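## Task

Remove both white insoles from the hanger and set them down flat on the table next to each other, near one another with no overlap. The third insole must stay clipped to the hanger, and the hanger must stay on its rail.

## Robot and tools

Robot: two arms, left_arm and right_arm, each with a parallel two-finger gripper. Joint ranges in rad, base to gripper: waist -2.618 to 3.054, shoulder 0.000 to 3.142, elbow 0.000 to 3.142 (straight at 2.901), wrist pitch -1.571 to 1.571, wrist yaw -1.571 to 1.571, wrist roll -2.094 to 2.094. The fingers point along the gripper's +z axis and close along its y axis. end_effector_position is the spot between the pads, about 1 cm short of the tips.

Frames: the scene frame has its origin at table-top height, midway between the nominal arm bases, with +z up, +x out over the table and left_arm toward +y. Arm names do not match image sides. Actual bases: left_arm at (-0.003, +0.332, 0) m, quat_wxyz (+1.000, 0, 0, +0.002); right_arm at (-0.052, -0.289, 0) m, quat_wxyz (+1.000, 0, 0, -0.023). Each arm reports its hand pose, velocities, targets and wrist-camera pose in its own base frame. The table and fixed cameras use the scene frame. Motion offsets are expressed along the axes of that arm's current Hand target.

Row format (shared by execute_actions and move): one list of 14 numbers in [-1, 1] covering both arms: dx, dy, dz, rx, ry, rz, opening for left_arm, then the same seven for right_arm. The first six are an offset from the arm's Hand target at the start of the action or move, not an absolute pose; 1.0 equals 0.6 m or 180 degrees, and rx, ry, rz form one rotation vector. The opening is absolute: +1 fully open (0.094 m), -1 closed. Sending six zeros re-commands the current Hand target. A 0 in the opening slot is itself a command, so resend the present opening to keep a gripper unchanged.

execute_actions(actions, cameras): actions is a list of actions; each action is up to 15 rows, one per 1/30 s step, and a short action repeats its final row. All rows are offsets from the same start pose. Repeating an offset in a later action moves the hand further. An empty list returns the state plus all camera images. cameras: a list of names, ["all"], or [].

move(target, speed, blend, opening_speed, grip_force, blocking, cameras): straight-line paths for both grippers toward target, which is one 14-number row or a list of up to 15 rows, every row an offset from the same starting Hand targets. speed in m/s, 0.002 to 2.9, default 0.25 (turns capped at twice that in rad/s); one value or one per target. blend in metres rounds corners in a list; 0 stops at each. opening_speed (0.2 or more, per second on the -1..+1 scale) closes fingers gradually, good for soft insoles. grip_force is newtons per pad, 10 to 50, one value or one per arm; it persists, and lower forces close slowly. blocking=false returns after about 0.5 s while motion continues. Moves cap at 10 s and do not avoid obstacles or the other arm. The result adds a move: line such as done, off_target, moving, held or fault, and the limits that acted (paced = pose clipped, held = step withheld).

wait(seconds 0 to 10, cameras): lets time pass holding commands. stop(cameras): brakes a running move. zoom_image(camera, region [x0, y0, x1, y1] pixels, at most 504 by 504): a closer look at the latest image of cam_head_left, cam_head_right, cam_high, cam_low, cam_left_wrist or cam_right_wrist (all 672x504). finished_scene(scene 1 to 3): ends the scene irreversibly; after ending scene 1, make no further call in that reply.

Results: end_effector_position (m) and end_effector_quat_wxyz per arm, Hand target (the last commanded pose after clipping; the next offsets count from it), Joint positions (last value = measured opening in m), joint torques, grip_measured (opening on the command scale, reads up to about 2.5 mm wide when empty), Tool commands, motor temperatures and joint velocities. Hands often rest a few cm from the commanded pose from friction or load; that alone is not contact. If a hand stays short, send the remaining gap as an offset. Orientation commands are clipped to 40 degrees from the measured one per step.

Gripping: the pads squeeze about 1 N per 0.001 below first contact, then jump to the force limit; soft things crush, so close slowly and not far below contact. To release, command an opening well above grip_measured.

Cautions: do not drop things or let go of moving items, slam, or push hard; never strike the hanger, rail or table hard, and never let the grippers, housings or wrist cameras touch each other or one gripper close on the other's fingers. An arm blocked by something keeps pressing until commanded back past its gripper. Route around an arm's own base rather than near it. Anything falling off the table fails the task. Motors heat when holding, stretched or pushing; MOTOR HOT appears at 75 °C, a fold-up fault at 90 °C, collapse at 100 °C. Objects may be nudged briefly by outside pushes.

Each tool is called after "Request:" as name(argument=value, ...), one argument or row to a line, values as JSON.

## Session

Request:
execute_actions(
  actions=[],
)

Request:
zoom_image(
  camera="cam_head_left",
  region=[290, 110, 490, 300],
)

Request:
zoom_image(
  camera="cam_head_right",
  region=[280, 110, 480, 300],
)

Request:
zoom_image(
  camera="cam_low",
  region=[300, 100, 440, 230],
)

Request:
zoom_image(
  camera="cam_high",
  region=[110, 40, 430, 380],
)

Scene clock: 0.00 s.
left_arm: end_effector_position=(+0.3839, +0.0284, +0.1386) grip_measured=+1.000 end_effector_quat_wxyz=(+0.672, -0.073, +0.734, +0.061) | right_arm: end_effector_position=(+0.3782, -0.0350, +0.1325) grip_measured=+1.000 end_effector_quat_wxyz=(+0.666, +0.094, +0.735, -0.085)
Joint positions: left_arm=[-0.031 1.56 0.246 1.223 -0.219 -0.029 0.094] | right_arm=[0.044 1.575 0.231 1.241 0.297 0.03 0.094]
Joint velocities: within noise
Joint torques (N m): no reading
Motor temperatures (°C): left_arm=[25 28 30 28 25 24 23] | right_arm=[27 24 25 27 24 28 24]
Heat: left arm: 30 °C; right arm: 28 °C.
Hand target: left_arm +0.3851, +0.0284, +0.1421; +0.676, -0.074, +0.731, +0.060 | right_arm +0.3790, -0.0351, +0.1339; +0.667, +0.094, +0.734, -0.085
Tool commands: left_gripper/opening=+1.0 right_gripper/opening=+1.0
camera_calibration:
cam_left_wrist: T_world_to_cam=[[0.237109, -0.967683, 0.0858425, -0.0749815], [-0.781019, -0.242426, -0.575533, 0.374724], [0.577744, 0.0694193, -0.813261, 0.0170373], [0, 0, 0, 1]] pos_world=[0.300603, 0.017102, 0.235959]
cam_right_wrist: T_world_to_cam=[[-0.196379, -0.975102, 0.103015, 0.0261591], [-0.807218, 0.101133, -0.581524, 0.378775], [0.556627, -0.197355, -0.80698, 0.0196214], [0, 0, 0, 1]] pos_world=[0.29997, -0.00892669, 0.233406]

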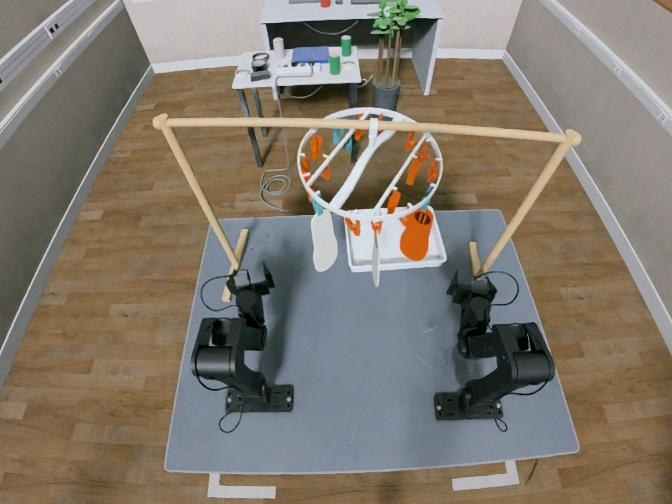

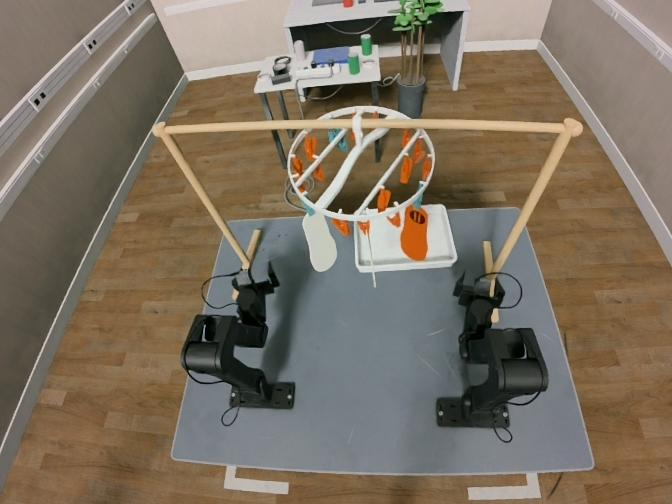

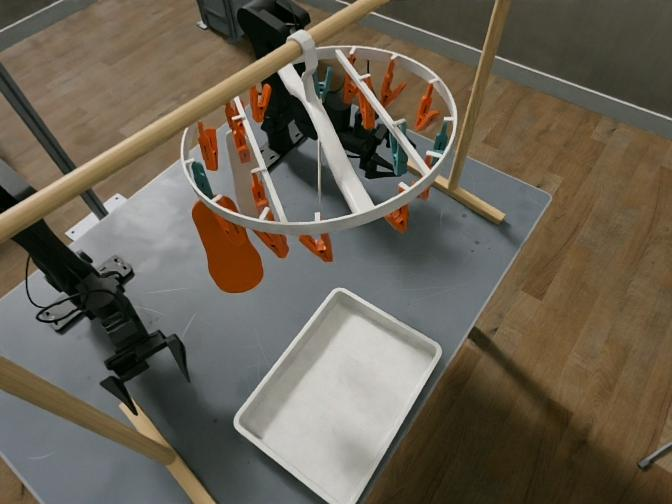

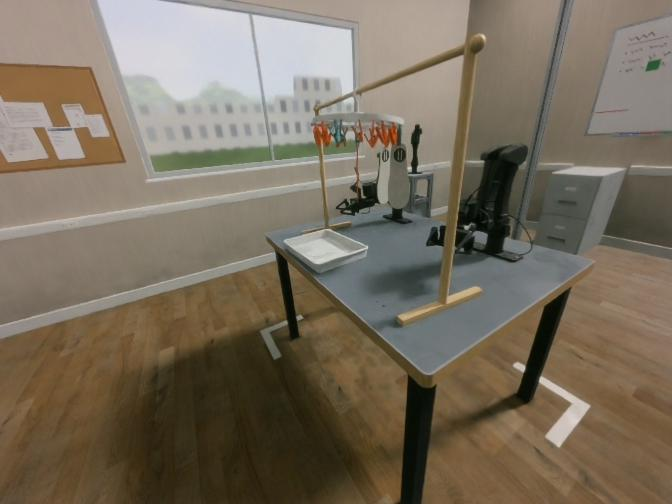

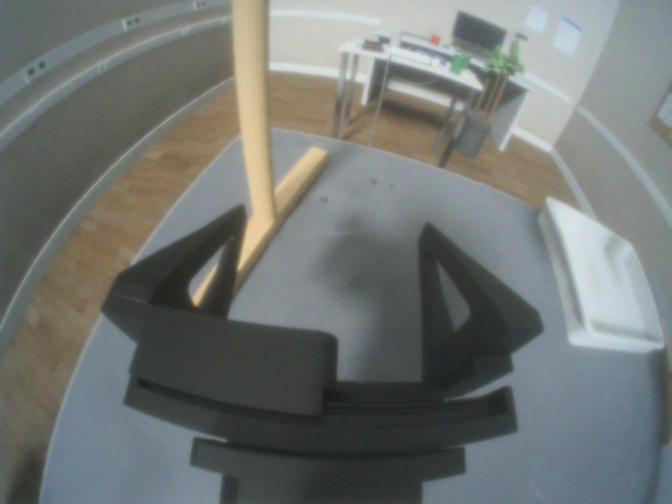

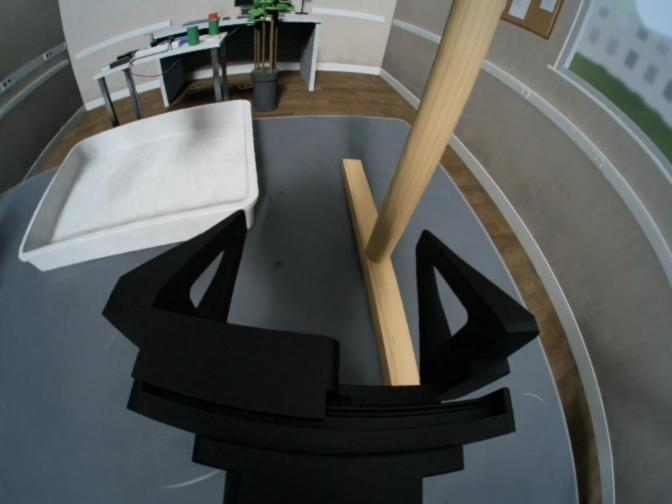

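Scaled by 2.520.

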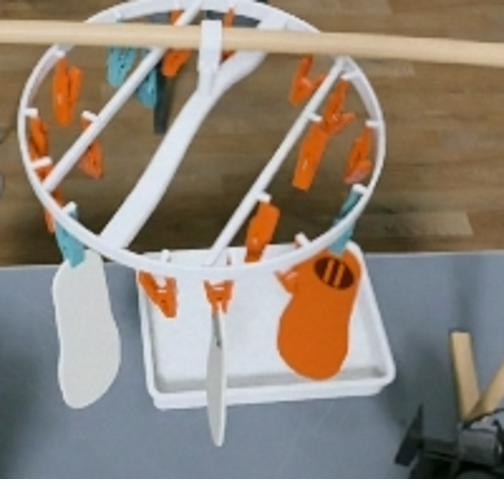

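Scaled by 2.520.

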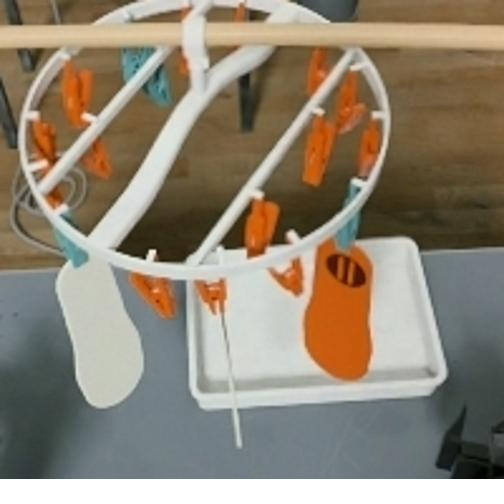

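Scaled by 3.600.

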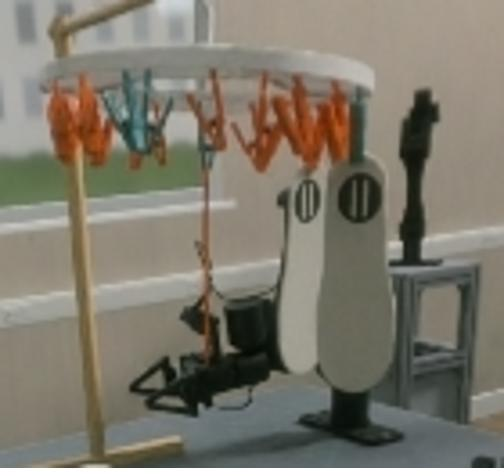

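Scaled by 1.482.

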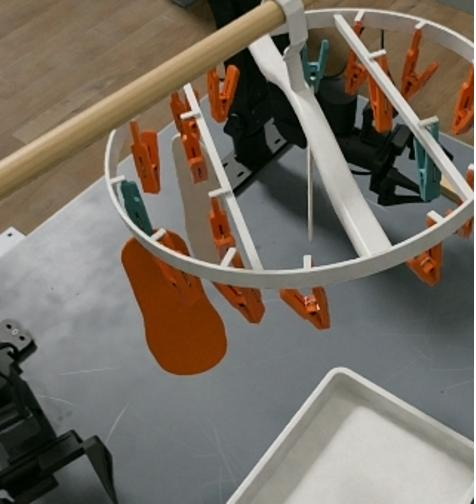

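Request:
move(
  target=[-0.255,-0.138,-0.301,0.382,-0.020,0.019,1,-0.248,0.397,-0.478,-0.124,-0.030,-0.006,1],
  speed=0.35,
  cameras=["cam_left_wrist","cam_right_wrist"],
)

Request:
zoom_image(
  camera="cam_left_wrist",
  region=[250, 0, 430, 240],
)

Request:
zoom_image(
  camera="cam_right_wrist",
  region=[250, 0, 430, 240],
)

Scene clock: 48.50 s.
left_arm: end_effector_position=(+0.2357, -0.0838, +0.3019) grip_measured=+1.000 end_effector_quat_wxyz=(+0.617, +0.336, +0.621, -0.348) | right_arm: end_effector_position=(+0.1778, +0.2604, +0.3025) grip_measured=+1.000 end_effector_quat_wxyz=(+0.707, -0.047, +0.704, +0.051)
Joint positions: left_arm=[0.452 0.784 0.523 0.285 1.461 -0.042 0.094] | right_arm=[1.57 1.187 0.69 0.529 1.431 -0.026 0.094]
Joint torques (N m): left_arm=[0.59 -0.69 7.65 1.26 0.06 0.13] | right_arm=[0.55 -2.55 11.41 1.13 0.11 -0.09]
Motor temperatures (°C): left_arm=[25 29 32 35 25 24 23] | right_arm=[27 26 26 34 24 28 24]
Heat: left arm: 35 °C; right arm: 34 °C.
Hand target: left_arm +0.2356, -0.0828, +0.3098; +0.619, +0.343, +0.619, -0.342 | right_arm +0.1764, +0.2635, +0.3099; +0.706, -0.047, +0.705, +0.048
Off the commanded pose: left_arm 0.008 m, 1 deg | right_arm 0.008 m, 0 deg.
move: done
camera_calibration:
cam_left_wrist: T_world_to_cam=[[-0.818565, -0.56581, 0.0990458, 0.116088], [-0.485325, 0.589017, -0.646156, 0.347051], [0.307262, -0.576991, -0.756751, 0.23574], [0, 0, 0, 1]] pos_world=[0.191024, -0.00271516, 0.391148]
cam_right_wrist: T_world_to_cam=[[0.18118, -0.978089, 0.102543, 0.191208], [-0.721696, -0.203065, -0.661755, 0.374306], [0.668079, 0.0458917, -0.742674, 0.224127], [0, 0, 0, 1]] pos_world=[0.0857576, 0.252741, 0.394545]
Images, in order (width x height): cam_left_wrist 672x504, cam_right_wrist 672x504.

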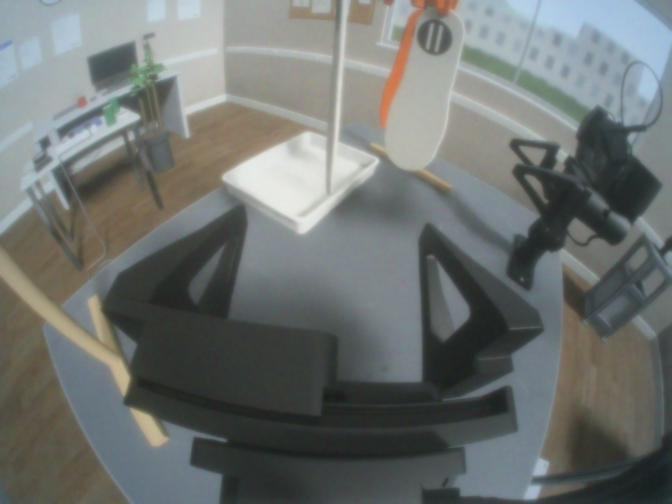

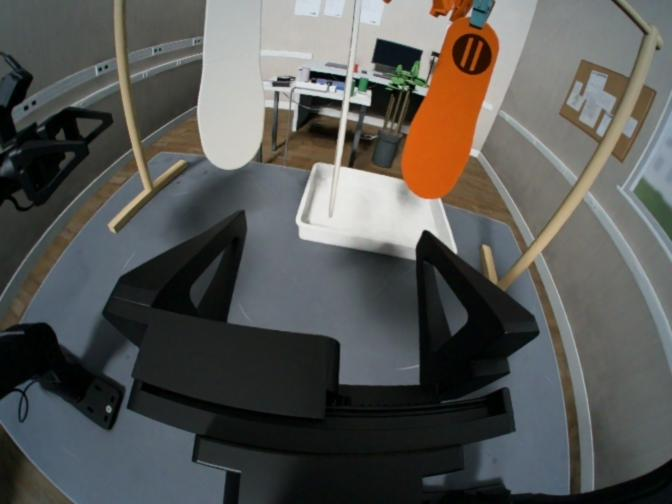

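Scaled by 2.100 from the camera's 672x504 image, which has a finer 960x720 frame.

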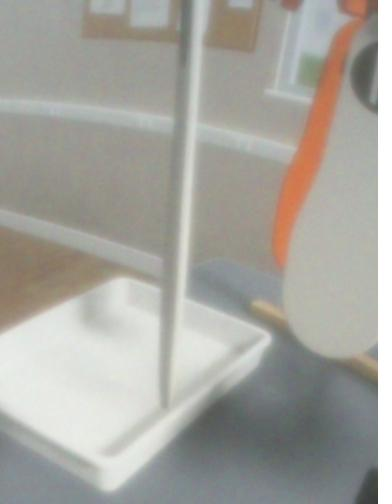

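Scaled by 2.100 from the camera's 672x504 image, which has a finer 960x720 frame.

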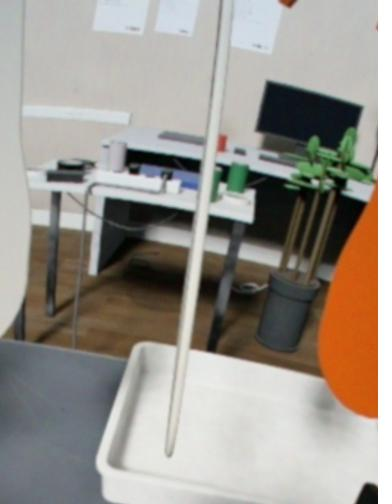

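Request:
move(
  target=[0,0.012,0.273,0,0,0,1,-0.010,-0.007,0.228,0.011,0,0,1],
  speed=0.2,
  cameras=["cam_low","cam_left_wrist","cam_right_wrist"],
)

Request:
zoom_image(
  camera="cam_low",
  region=[300, 100, 460, 230],
)

Scene clock: 70.37 s.
left_arm: end_effector_position=(+0.3247, -0.2147, +0.2986) grip_measured=+1.000 end_effector_quat_wxyz=(+0.607, +0.338, +0.630, -0.347) | right_arm: end_effector_position=(+0.3084, +0.2734, +0.3088) grip_measured=+1.000 end_effector_quat_wxyz=(+0.706, -0.037, +0.706, +0.031)
Joint positions: left_arm=[-0.268 1.189 0.712 0.449 0.744 -0.008 0.094] | right_arm=[1.101 1.394 0.874 0.521 1.003 -0.009 0.094]
Joint torques (N m): left_arm=[-0.72 -3.3 7.95 2 -0.08 0.13] | right_arm=[-0.51 -4.34 12 1.42 -0.1 0.09]
Heat: left arm: 34 °C; right arm: 32 °C.
Hand target: left_arm +0.3287, -0.2178, +0.3096; +0.618, +0.343, +0.619, -0.342 | right_arm +0.3125, +0.2777, +0.3159; +0.706, -0.035, +0.706, +0.036
Off the commanded pose: left_arm 0.012 m, 2 deg | right_arm 0.009 m, 1 deg.
move: off_target (left_arm)
camera_calibration:
cam_left_wrist: T_world_to_cam=[[-0.817928, -0.565359, 0.106595, 0.112885], [-0.496472, 0.599989, -0.627319, 0.465534], [0.290705, -0.566023, -0.771433, 0.142558], [0, 0, 0, 1]] pos_world=[0.282014, -0.134803, 0.389979]
cam_right_wrist: T_world_to_cam=[[0.140722, -0.983135, 0.116806, 0.18901], [-0.731441, -0.182749, -0.656961, 0.471355], [0.667227, 0.00701186, -0.744822, 0.152486], [0, 0, 0, 1]] pos_world=[0.216428, 0.270893, 0.401159]
Images, in order (width x height): cam_low 672x504, cam_left_wrist 672x504, cam_right_wrist 672x504.

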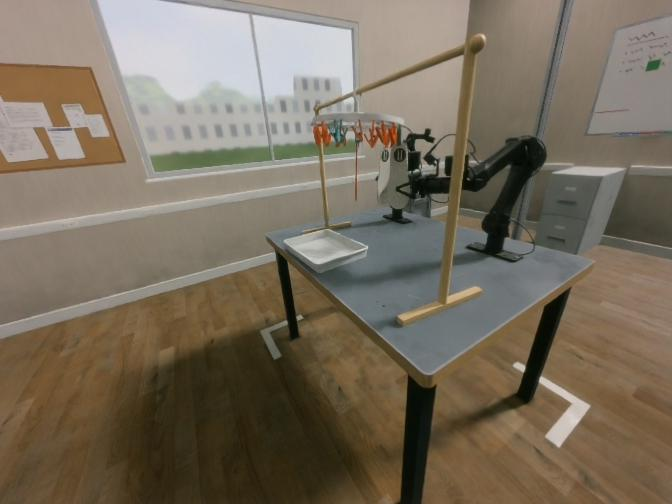

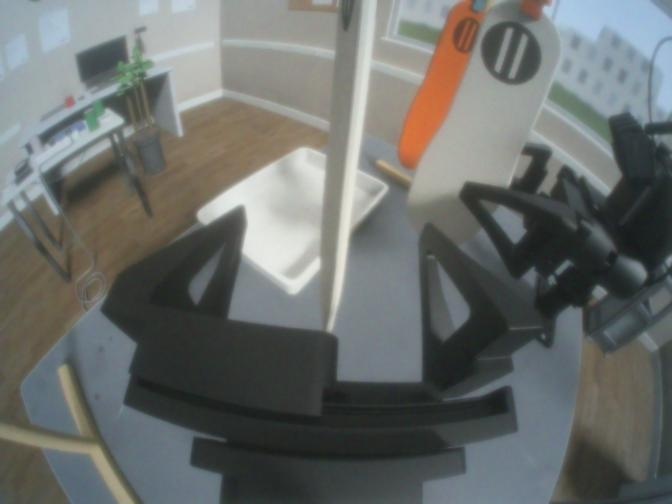

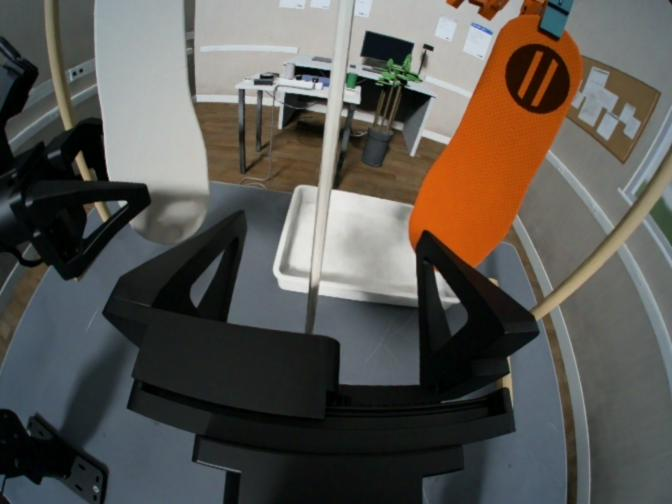

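Scaled by 3.150.

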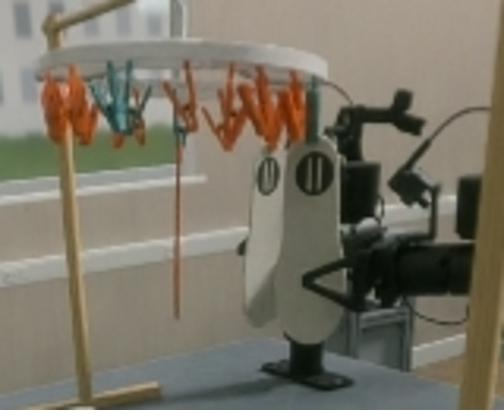

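Request:
move(
  target=[
    [0,0,0,0,0,0,1,0,0.0065,0.005,0,0,0,1],
    [0,0,0,0,0,0,-1,0,0.0065,0.005,0,0,0,-1],
    [0.18,0,0,0,0,0,-1,0.18,0.0065,0.005,0,0,0,-1],
  ],
  opening_speed=1.2,
  speed=0.12,
  cameras=["cam_low","cam_head_left","cam_left_wrist","cam_right_wrist"],
)

Request:
zoom_image(
  camera="cam_low",
  region=[300, 100, 460, 260],
)

Scene clock: 85.27 s.
left_arm: end_effector_position=(+0.3295, -0.2152, +0.2072) grip_measured=-0.946 end_effector_quat_wxyz=(+0.622, +0.341, +0.617, -0.340) | right_arm: end_effector_position=(+0.3151, +0.2833, +0.2185) grip_measured=-0.960 end_effector_quat_wxyz=(+0.710, -0.025, +0.703, +0.043)
Joint positions: left_arm=[-0.269 1.455 0.446 1.017 0.736 -0.001 0.003] | right_arm=[1.096 1.643 0.68 0.984 1 0.007 0.002]
Joint torques (N m): left_arm=[-0.64 -3.9 4.08 2 0.01 0.06] | right_arm=[-0.24 -5.3 5.38 1.8 -0.08 -0.07]
Motor temperatures (°C): left_arm=[25 28 35 37 25 24 24] | right_arm=[27 26 31 33 24 28 24]
Heat: left arm: 37 °C; right arm: 33 °C.
Hand target: left_arm +0.3288, -0.2175, +0.2015; +0.618, +0.343, +0.619, -0.342 | right_arm +0.3151, +0.2820, +0.2079; +0.706, -0.035, +0.706, +0.036
Off the commanded pose: left_arm 0.006 m, 1 deg | right_arm 0.011 m, 1 deg.
move: off_target (right_arm); target 2's new opening was sent with left_arm's hand 0.012 m and 2 deg from that target
camera_calibration:
cam_left_wrist: T_world_to_cam=[[-0.817818, -0.570395, 0.0763065, 0.131389], [-0.474237, 0.592882, -0.650838, 0.406897], [0.325994, -0.568455, -0.755372, 0.0548593], [0, 0, 0, 1]] pos_world=[0.282534, -0.135113, 0.296238]
cam_right_wrist: T_world_to_cam=[[0.138876, -0.986697, 0.0845091, 0.217044], [-0.726404, -0.159497, -0.668504, 0.413127], [0.67309, 0.0314516, -0.738891, 0.070634], [0, 0, 0, 1]] pos_world=[0.222412, 0.277828, 0.310026]
Images, in order (width x height): cam_head_left 672x504, cam_low 672x504, cam_left_wrist 672x504, cam_right_wrist 672x504.

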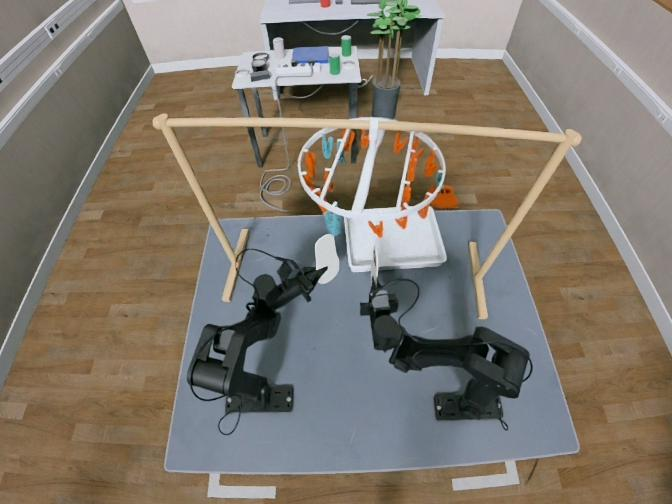

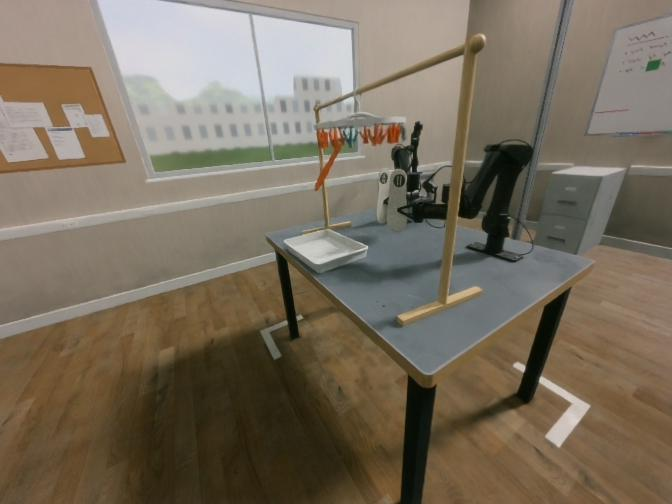

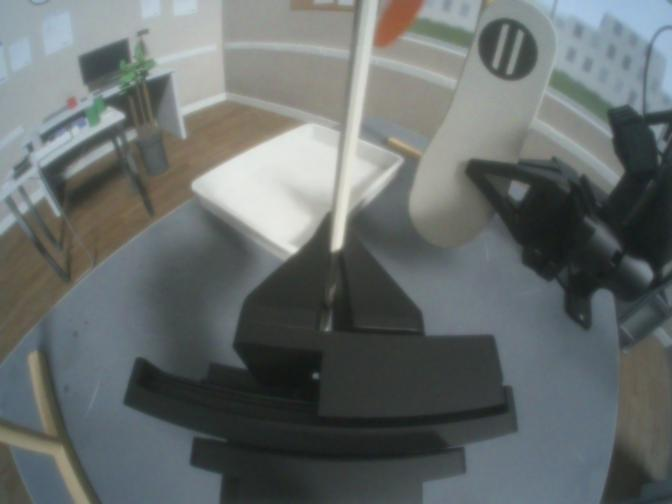

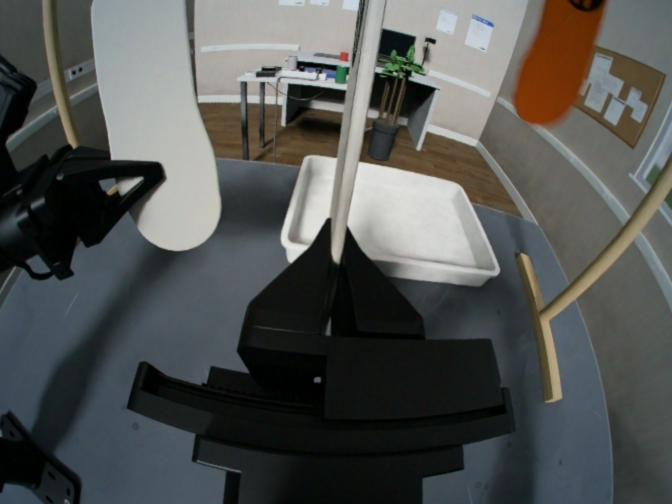

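Scaled by 3.150.

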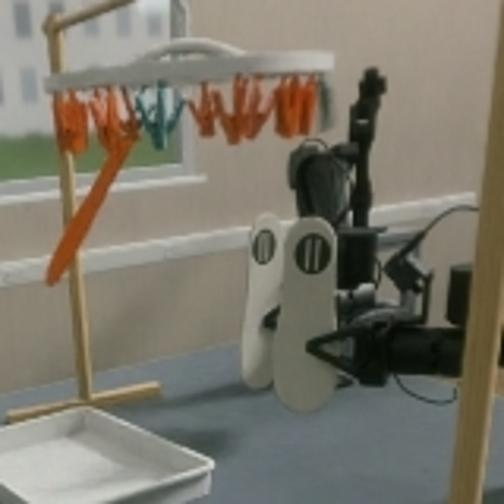

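Request:
move(
  target=[0.0525,-0.1835,-0.086,-0.0125,0.2755,-0.417,-1,0.063,-0.174,-0.1275,-0.2245,0.449,0.2497,-1],
  speed=0.45,
  cameras=["cam_head_left","cam_low"],
)

Request:
zoom_image(
  camera="cam_head_left",
  region=[270, 240, 470, 390],
)

Scene clock: 103.10 s.
left_arm: end_effector_position=(+0.2064, -0.2272, +0.1617) grip_measured=-0.946 end_effector_quat_wxyz=(+0.004, -0.007, +0.891, -0.454) | right_arm: end_effector_position=(+0.2434, +0.1693, +0.1607) grip_measured=-0.960 end_effector_quat_wxyz=(-0.016, -0.015, +0.892, +0.452)
Joint positions: left_arm=[-0.383 1.254 0.855 -0.681 0.841 -0.622 0.003] | right_arm=[0.092 1.495 1.078 -1.098 -0.937 0.086 0.002]
Joint torques (N m): left_arm=[-0.68 -3.32 7.49 1.12 0.57 -0.02] | right_arm=[-0.53 -4.25 10.54 0.19 -0.75 -0.17]
Heat: left arm: 39 °C; right arm: 35 °C.
Hand target: left_arm +0.2081, -0.2322, +0.1699; +0.001, +0.000, +0.887, -0.462 | right_arm +0.2494, +0.1706, +0.1699; -0.010, -0.020, +0.887, +0.462
Off the commanded pose: left_arm 0.010 m, 1 deg | right_arm 0.011 m, 2 deg.
move: off_target (right_arm)
Images, in order (width x height): cam_head_left 672x504, cam_low 672x504.

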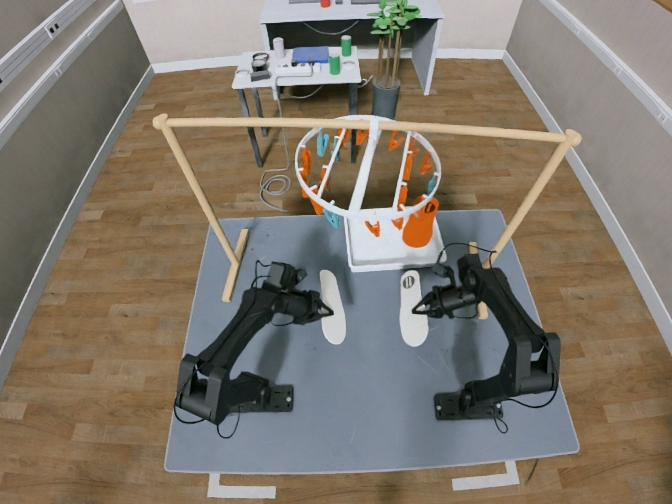

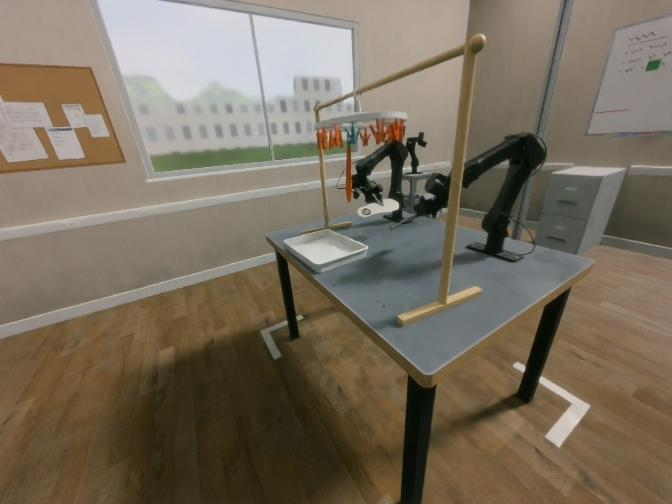

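Scaled by 2.520.

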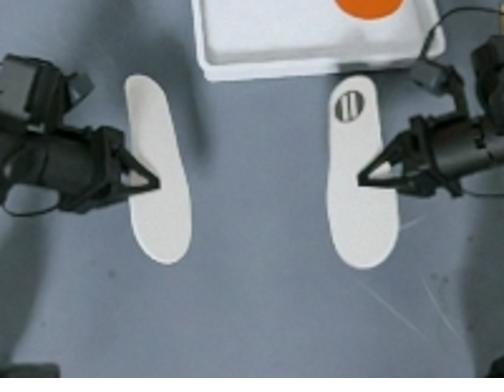

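Request:
move(
  target=[
    [0,0.112,0.2005,0,0,0,-1,0,-0.0977,0.215,0,0,0,-1],
    [0,0.153,0.229,0,0,0,-1,0,-0.1387,0.2437,0,0,0,-1],
    [0,0.153,0.229,0,0,0,-0.72,0,-0.1387,0.2437,0,0,0,-0.72],
  ],
  speed=[0.3,0.06,0.05],
  blend=[0.01,0,0],
  opening_speed=0.4,
  cameras=["cam_head_left"],
)

Request:
zoom_image(
  camera="cam_head_left",
  region=[290, 250, 450, 370],
)

Scene clock: 134.60 s.
left_arm: end_effector_position=(+0.2132, -0.2929, +0.0243) grip_measured=-0.722 end_effector_quat_wxyz=(+0.009, +0.002, +0.884, -0.468) | right_arm: end_effector_position=(+0.2537, +0.2417, +0.0261) grip_measured=-0.722 end_effector_quat_wxyz=(-0.001, -0.020, +0.885, +0.465)
Joint positions: left_arm=[-0.603 1.711 0.55 0.297 0.739 -0.882 0.013] | right_arm=[0.344 1.772 0.71 -0.081 -0.896 0.507 0.013]
Joint torques (N m): left_arm=[-0.75 -5.05 2.81 1.6 0.28 -0.03] | right_arm=[0.87 -5.53 4.29 1.13 -0.44 0.01]
Heat: left arm: 36 °C; right arm: 32 °C.
Hand target: left_arm +0.2085, -0.2922, +0.0161; +0.001, +0.000, +0.887, -0.462 | right_arm +0.2464, +0.2425, +0.0179; -0.010, -0.020, +0.887, +0.462
Off the commanded pose: left_arm 0.010 m, 1 deg | right_arm 0.011 m, 1 deg.
move: off_target (right_arm); target 3's new opening was sent with right_arm's hand 0.011 m and 1 deg from that target
Images, in order (width x height): cam_head_left 672x504.

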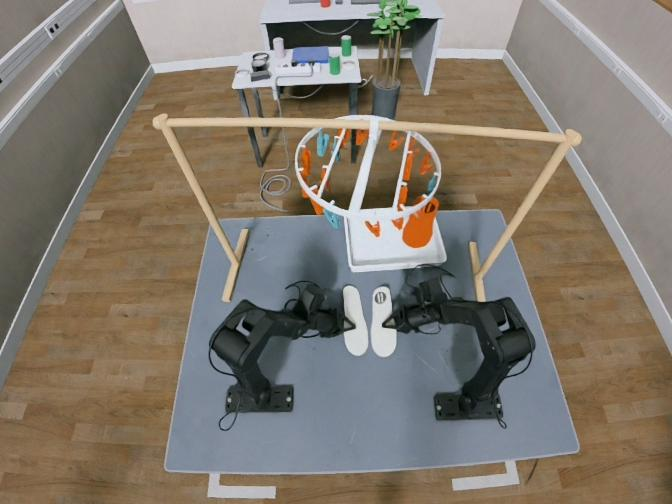

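Scaled by 3.150.

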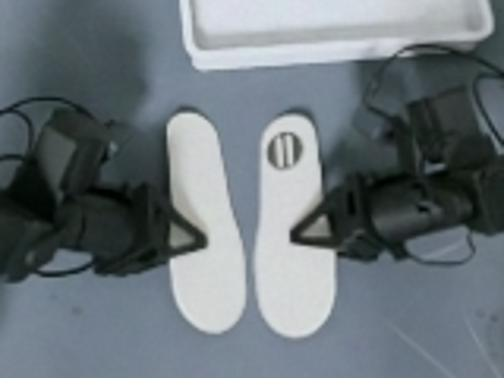

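Request:
move(
  target=[
    [0,0.0765,-0.109,0,0,0,-0.72,0,-0.0765,-0.109,0,0,0,-0.72],
    [0,-0.022,-0.26,0,0,0,-0.72,0,0.022,-0.26,0,0,0,-0.72],
  ],
  speed=[0.15,0.3],
  blend=[0.01,0],
  cameras=["cam_head_left","cam_low"],
)

Request:
zoom_image(
  camera="cam_head_left",
  region=[290, 250, 450, 370],
)

Request:
zoom_image(
  camera="cam_low",
  region=[300, 100, 440, 270],
)

Scene clock: 144.13 s.
left_arm: end_effector_position=(+0.2019, -0.1714, +0.1100) grip_measured=-0.722 end_effector_quat_wxyz=(-0.005, -0.007, +0.890, -0.455) | right_arm: end_effector_position=(+0.2437, +0.1247, +0.1132) grip_measured=-0.722 end_effector_quat_wxyz=(-0.017, -0.016, +0.887, +0.461)
Joint positions: left_arm=[-0.129 1.329 0.724 -0.795 0.935 -0.229 0.013] | right_arm=[-0.093 1.626 0.993 -1.146 -0.942 -0.236 0.013]
Joint torques (N m): left_arm=[0.72 -3.21 6.54 0.62 0.63 0.2] | right_arm=[-0.61 -4.63 9.8 -0.21 -0.53 -0.17]
Heat: left arm: 36 °C; right arm: 32 °C.
Hand target: left_arm +0.2081, -0.1720, +0.1163; +0.001, +0.000, +0.887, -0.462 | right_arm +0.2517, +0.1225, +0.1182; -0.010, -0.020, +0.887, +0.462
Off the commanded pose: left_arm 0.009 m, 1 deg | right_arm 0.010 m, 1 deg.
move: done
Images, in order (width x height): cam_head_left 672x504, cam_low 672x504.

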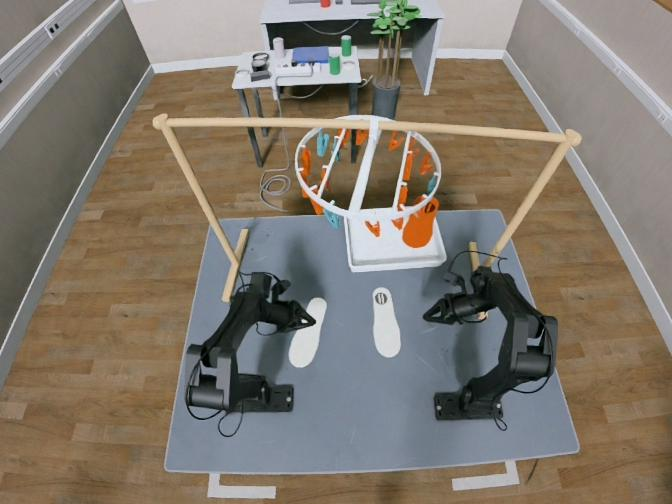

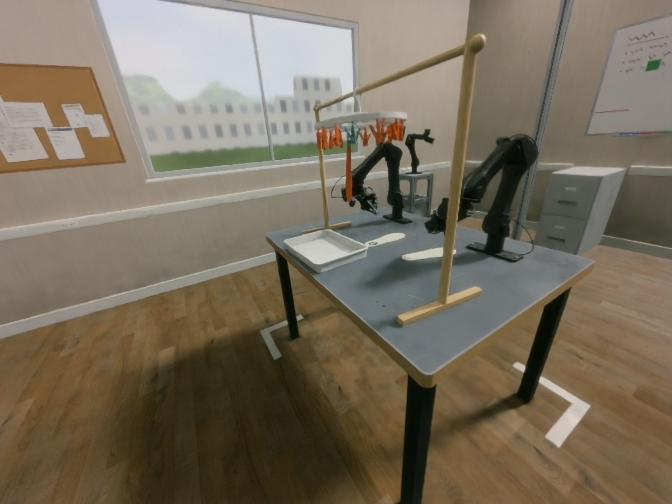

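Scaled by 3.150.

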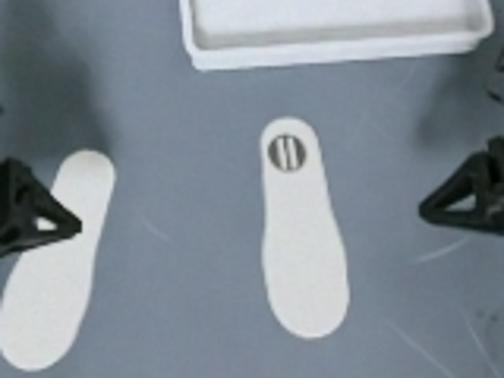

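Scaled by 2.965.

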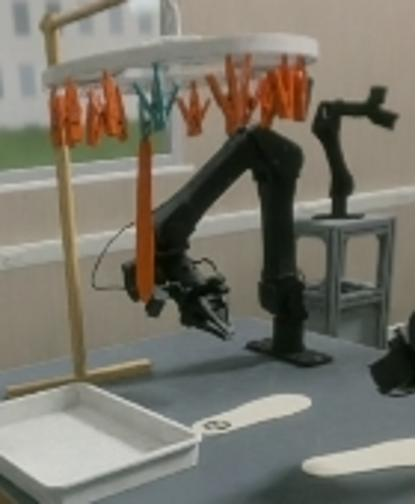

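Request:
move(
  target=[
    [0,-0.3,-0.21,0,0,0,-0.72,0.05,0.082,0.146,0,0,0,-1],
    [0,-0.3,-0.21,0,0,0,-0.72,0.108,0.309,0.522,0,0,0,-1],
    [0,-0.3,-0.21,0,0,0,-0.72,0.108,0.192,0.604,0,0,0,-1],
    [0,-0.3,-0.21,0,0,0,-0.72,0.108,0.1346,0.522,0,0,0,-1],
    [0,-0.3,-0.21,0,0,0,-0.72,0.108,0.2026,0.474,0,0,0,-1],
  ],
  speed=[0.35,0.3,0.07,0.06,0.15],
  blend=[0.02,0.005,0,0,0],
  cameras=["cam_head_left","cam_low"],
)

Request:
zoom_image(
  camera="cam_head_left",
  region=[270, 250, 430, 370],
)

Scene clock: 183.40 s.
left_arm: end_effector_position=(+0.2061, -0.1730, +0.3354) grip_measured=-0.722 end_effector_quat_wxyz=(+0.030, -0.008, +0.884, -0.467) | right_arm: end_effector_position=(+0.1663, +0.4200, +0.0446) grip_measured=-0.993 end_effector_quat_wxyz=(-0.022, -0.017, +0.889, +0.458)
Joint positions: left_arm=[-0.129 1.341 1.635 -1.577 0.945 -0.295 0.013] | right_arm=[0.995 1.85 0.834 0.288 -0.51 1.189 0]
Joint torques (N m): left_arm=[0.43 -3.21 4.79 0.79 0.49 -0.04] | right_arm=[-0.64 -9.51 8.59 1.34 -0.12 -0.16]
Heat: left arm: 35 °C; right arm: 32 °C.
Hand target: left_arm +0.2078, -0.1720, +0.3360; +0.001, +0.000, +0.887, -0.462 | right_arm +0.1735, +0.4220, +0.0547; -0.010, -0.020, +0.887, +0.462
Off the commanded pose: left_arm 0.002 m, 4 deg | right_arm 0.013 m, 2 deg.
joint sent to its limit (left arm) — joint 4 (wrist pitch), lower limit. The joint targets are off in orientation, not in position.
move: off_target (left_arm, right_arm)
Images, in order (width x height): cam_head_left 672x504, cam_low 672x504.

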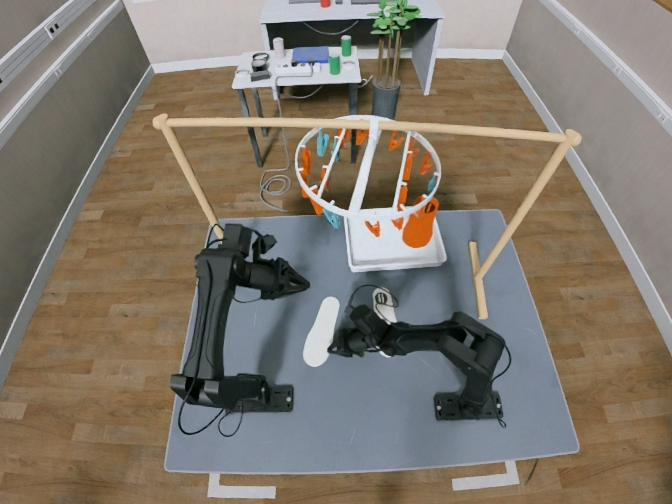

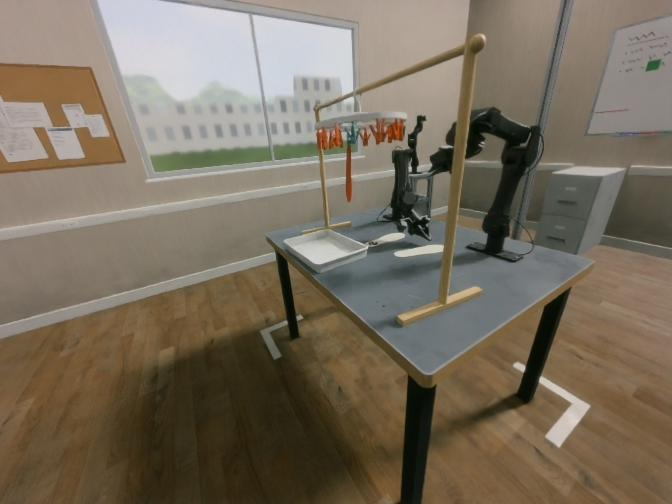

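Scaled by 3.150.

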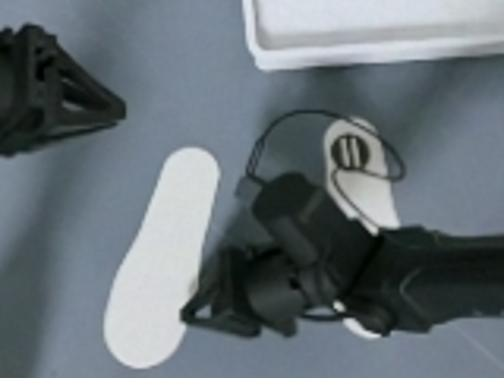

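Request:
move(
  target=[
    [0,0,0,0,0,0,-0.72,0,0.047,0.038,0,0,0,-1],
    [0,0,0,0,0,0,-0.72,0,-0.0415,0.1005,0,0,0,-1],
    [0,0,0,0,0,0,-0.72,0,-0.137,-0.036,0,0,0,-1],
    [0,0,0,0,0,0,-0.72,0,-0.055,-0.0933,0,0,0,-1],
  ],
  speed=[0.2,0.07,0.06,0.15],
  cameras=["cam_head_left"],
)

Request:
zoom_image(
  camera="cam_head_left",
  region=[270, 250, 430, 370],
)

Scene clock: 202.90 s.
left_arm: end_effector_position=(+0.2061, -0.1730, +0.3354) grip_measured=-0.722 end_effector_quat_wxyz=(+0.030, -0.008, +0.884, -0.467) | right_arm: end_effector_position=(+0.1670, +0.3530, +0.0475) grip_measured=-0.993 end_effector_quat_wxyz=(-0.025, -0.015, +0.890, +0.455)
Joint positions: left_arm=[-0.129 1.341 1.635 -1.577 0.945 -0.295 0.013] | right_arm=[0.858 1.666 0.641 0.23 -0.61 1.08 0]
Joint torques (N m): left_arm=[0.43 -3.17 4.79 0.79 0.49 -0.01] | right_arm=[-0.65 -7.6 9.5 1.28 -0.19 -0.17]
Motor temperatures (°C): left_arm=[25 28 35 33 26 24 24] | right_arm=[27 31 31 33 25 28 25]
Heat: left arm: 35 °C; right arm: 33 °C.
Hand target: left_arm +0.2078, -0.1720, +0.3360; +0.001, +0.000, +0.887, -0.462 | right_arm +0.1764, +0.3572, +0.0597; -0.010, -0.020, +0.887, +0.462
Off the commanded pose: left_arm 0.002 m, 4 deg | right_arm 0.016 m, 2 deg.
joint sent to its limit (left arm) — joint 4 (wrist pitch), lower limit. The joint targets are off in orientation, not in position.
move: off_target (left_arm, right_arm)
Images, in order (width x height): cam_head_left 672x504.

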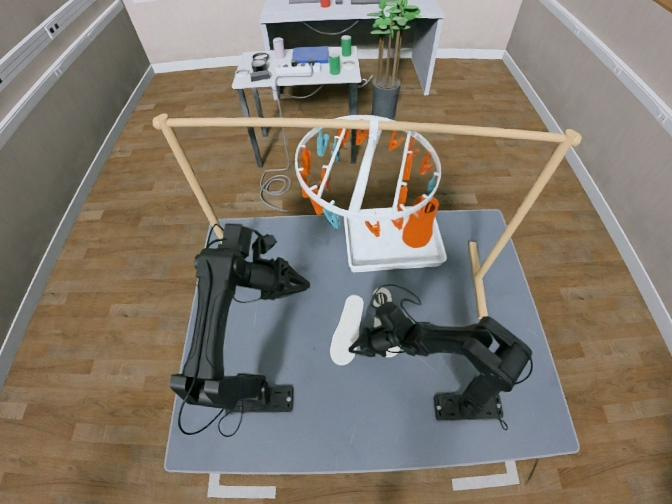

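Scaled by 3.150.

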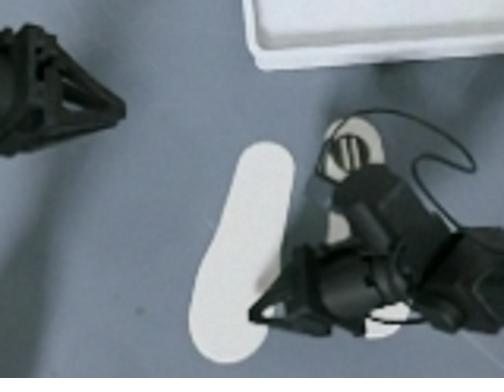

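Request:
move(
  target=[
    [0,0,0,0,0,0,-0.72,0.025,0.025,0.007,0,0,0,-1],
    [0,0,0,0,0,0,-0.72,0.025,-0.070,0.0737,0,0,0,-1],
    [0,0,0,0,0,0,-0.72,0.025,-0.113,0.0122,0,0.064,-0.0446,-1],
    [0,0,0,0,0,0,-0.72,0.025,-0.018,-0.0548,0,0.064,-0.0446,-1],
  ],
  speed=[0.2,0.07,0.06,0.15],
  cameras=["cam_head_left"],
)

Request:
zoom_image(
  camera="cam_head_left",
  region=[270, 250, 430, 370],
)

Scene clock: 234.47 s.
left_arm: end_effector_position=(+0.2061, -0.1730, +0.3354) grip_measured=-0.722 end_effector_quat_wxyz=(+0.030, -0.008, +0.884, -0.467) | right_arm: end_effector_position=(+0.1544, +0.3209, +0.0600) grip_measured=-0.993 end_effector_quat_wxyz=(-0.080, -0.123, +0.880, +0.452)
Joint positions: left_arm=[-0.129 1.341 1.635 -1.577 0.945 -0.295 0.013] | right_arm=[0.732 1.636 0.725 -0.139 -0.842 0.691 0]
Joint torques (N m): left_arm=[0.43 -3.22 4.77 0.79 0.51 0] | right_arm=[-0.79 -7.01 9.39 0.9 -0.38 -0.16]
Heat: left arm: 35 °C; right arm: 34 °C.
Hand target: left_arm +0.2078, -0.1720, +0.3360; +0.001, +0.000, +0.887, -0.462 | right_arm +0.1629, +0.3235, +0.0697; -0.066, -0.128, +0.878, +0.457
Off the commanded pose: left_arm 0.002 m, 4 deg | right_arm 0.013 m, 2 deg.
joint sent to its limit (left arm) — joint 4 (wrist pitch), lower limit. The joint targets are off in orientation, not in position.
move: off_target (left_arm, right_arm)
Images, in order (width x height): cam_head_left 672x504.

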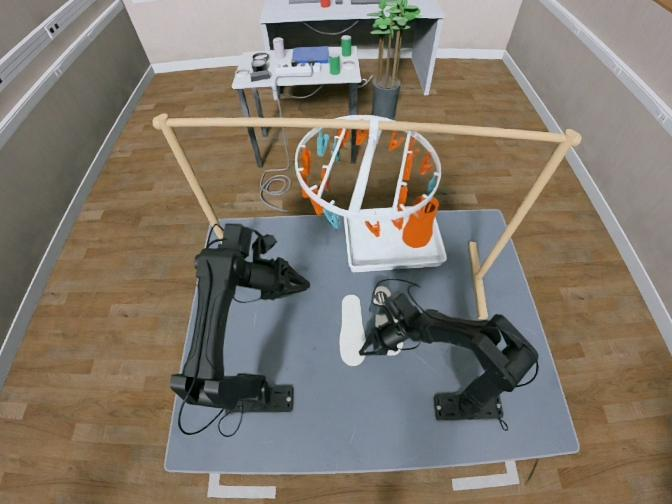

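Scaled by 3.150.

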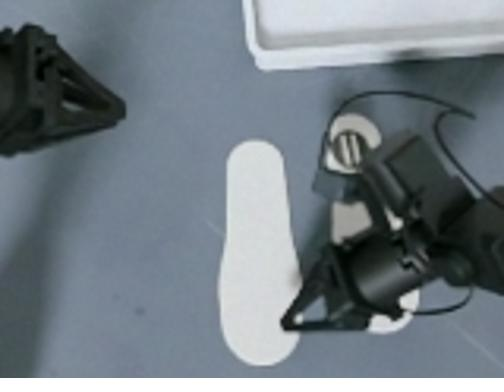

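Request:
move(
  target=[
    [0,0,0,0,0,0,-0.72,-0.166,-0.014,-0.020,0,0,0,-1],
    [0,0,0,0,0,0,-0.72,-0.166,-0.109,0.047,0,0,0,-1],
    [0,0,0,0,0,0,-0.72,-0.156,-0.131,0.015,0,0,0,-1],
    [0,0,0,0,0,0,-0.72,-0.156,-0.022,-0.0615,0,0,0,-1],
    [0,0,0,0,0,0,-0.72,-0.108,-0.092,-0.25,0,0,0,-1],
  ],
  speed=[0.2,0.07,0.06,0.2,0.3],
  blend=[0.005,0,0,0.02,0],
  cameras=["cam_head_left","cam_low"],
)

Request:
zoom_image(
  camera="cam_head_left",
  region=[330, 280, 410, 370],
)

Scene clock: 252.90 s.
left_arm: end_effector_position=(+0.2061, -0.1730, +0.3354) grip_measured=-0.722 end_effector_quat_wxyz=(+0.030, -0.008, +0.884, -0.467) | right_arm: end_effector_position=(+0.2633, +0.1924, +0.1077) grip_measured=-0.993 end_effector_quat_wxyz=(-0.069, -0.122, +0.879, +0.455)
Joint positions: left_arm=[-0.129 1.341 1.635 -1.577 0.945 -0.295 0.013] | right_arm=[0.162 1.83 1.211 -1.129 -0.946 -0.203 0]
Joint torques (N m): left_arm=[0.42 -3.15 4.81 0.79 0.5 -0.03] | right_arm=[0.06 -6.37 9.63 -0.18 -0.54 -0.18]
Heat: left arm: 35 °C; right arm: 33 °C.
Hand target: left_arm +0.2078, -0.1720, +0.3360; +0.001, +0.000, +0.887, -0.462 | right_arm +0.2691, +0.1939, +0.1106; -0.066, -0.128, +0.878, +0.457
Off the commanded pose: left_arm 0.002 m, 4 deg | right_arm 0.007 m, 1 deg.
joint sent to its limit (left arm) — joint 4 (wrist pitch), lower limit. The joint targets are off in orientation, not in position.
move: off_target (left_arm)
Images, in order (width x height): cam_head_left 672x504, cam_low 672x504.

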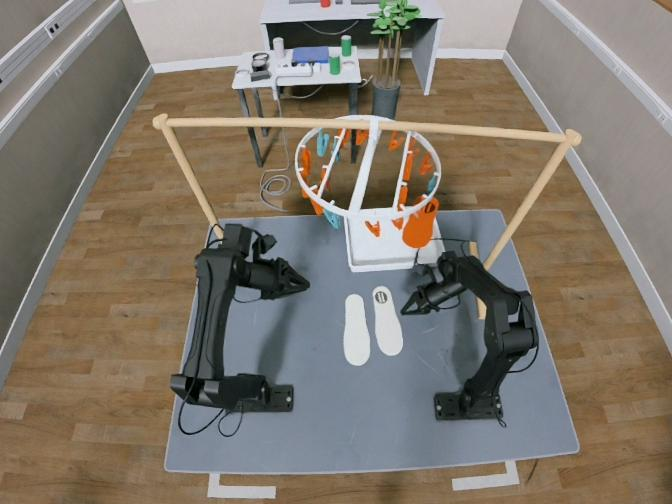

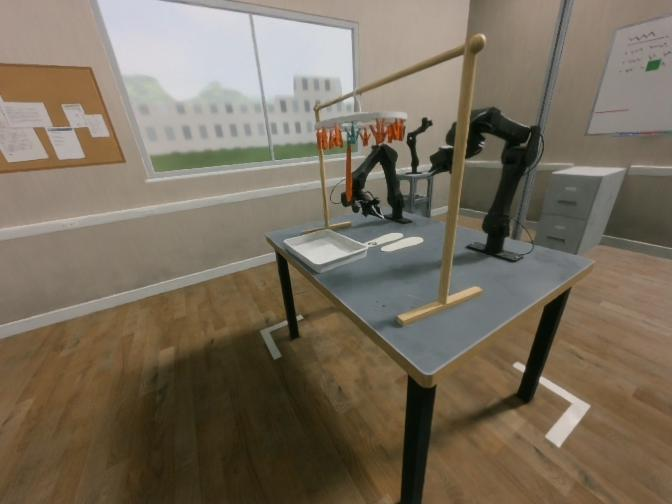

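Scaled by 5.600.

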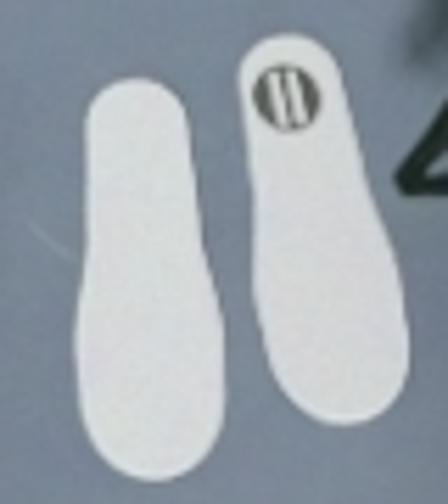

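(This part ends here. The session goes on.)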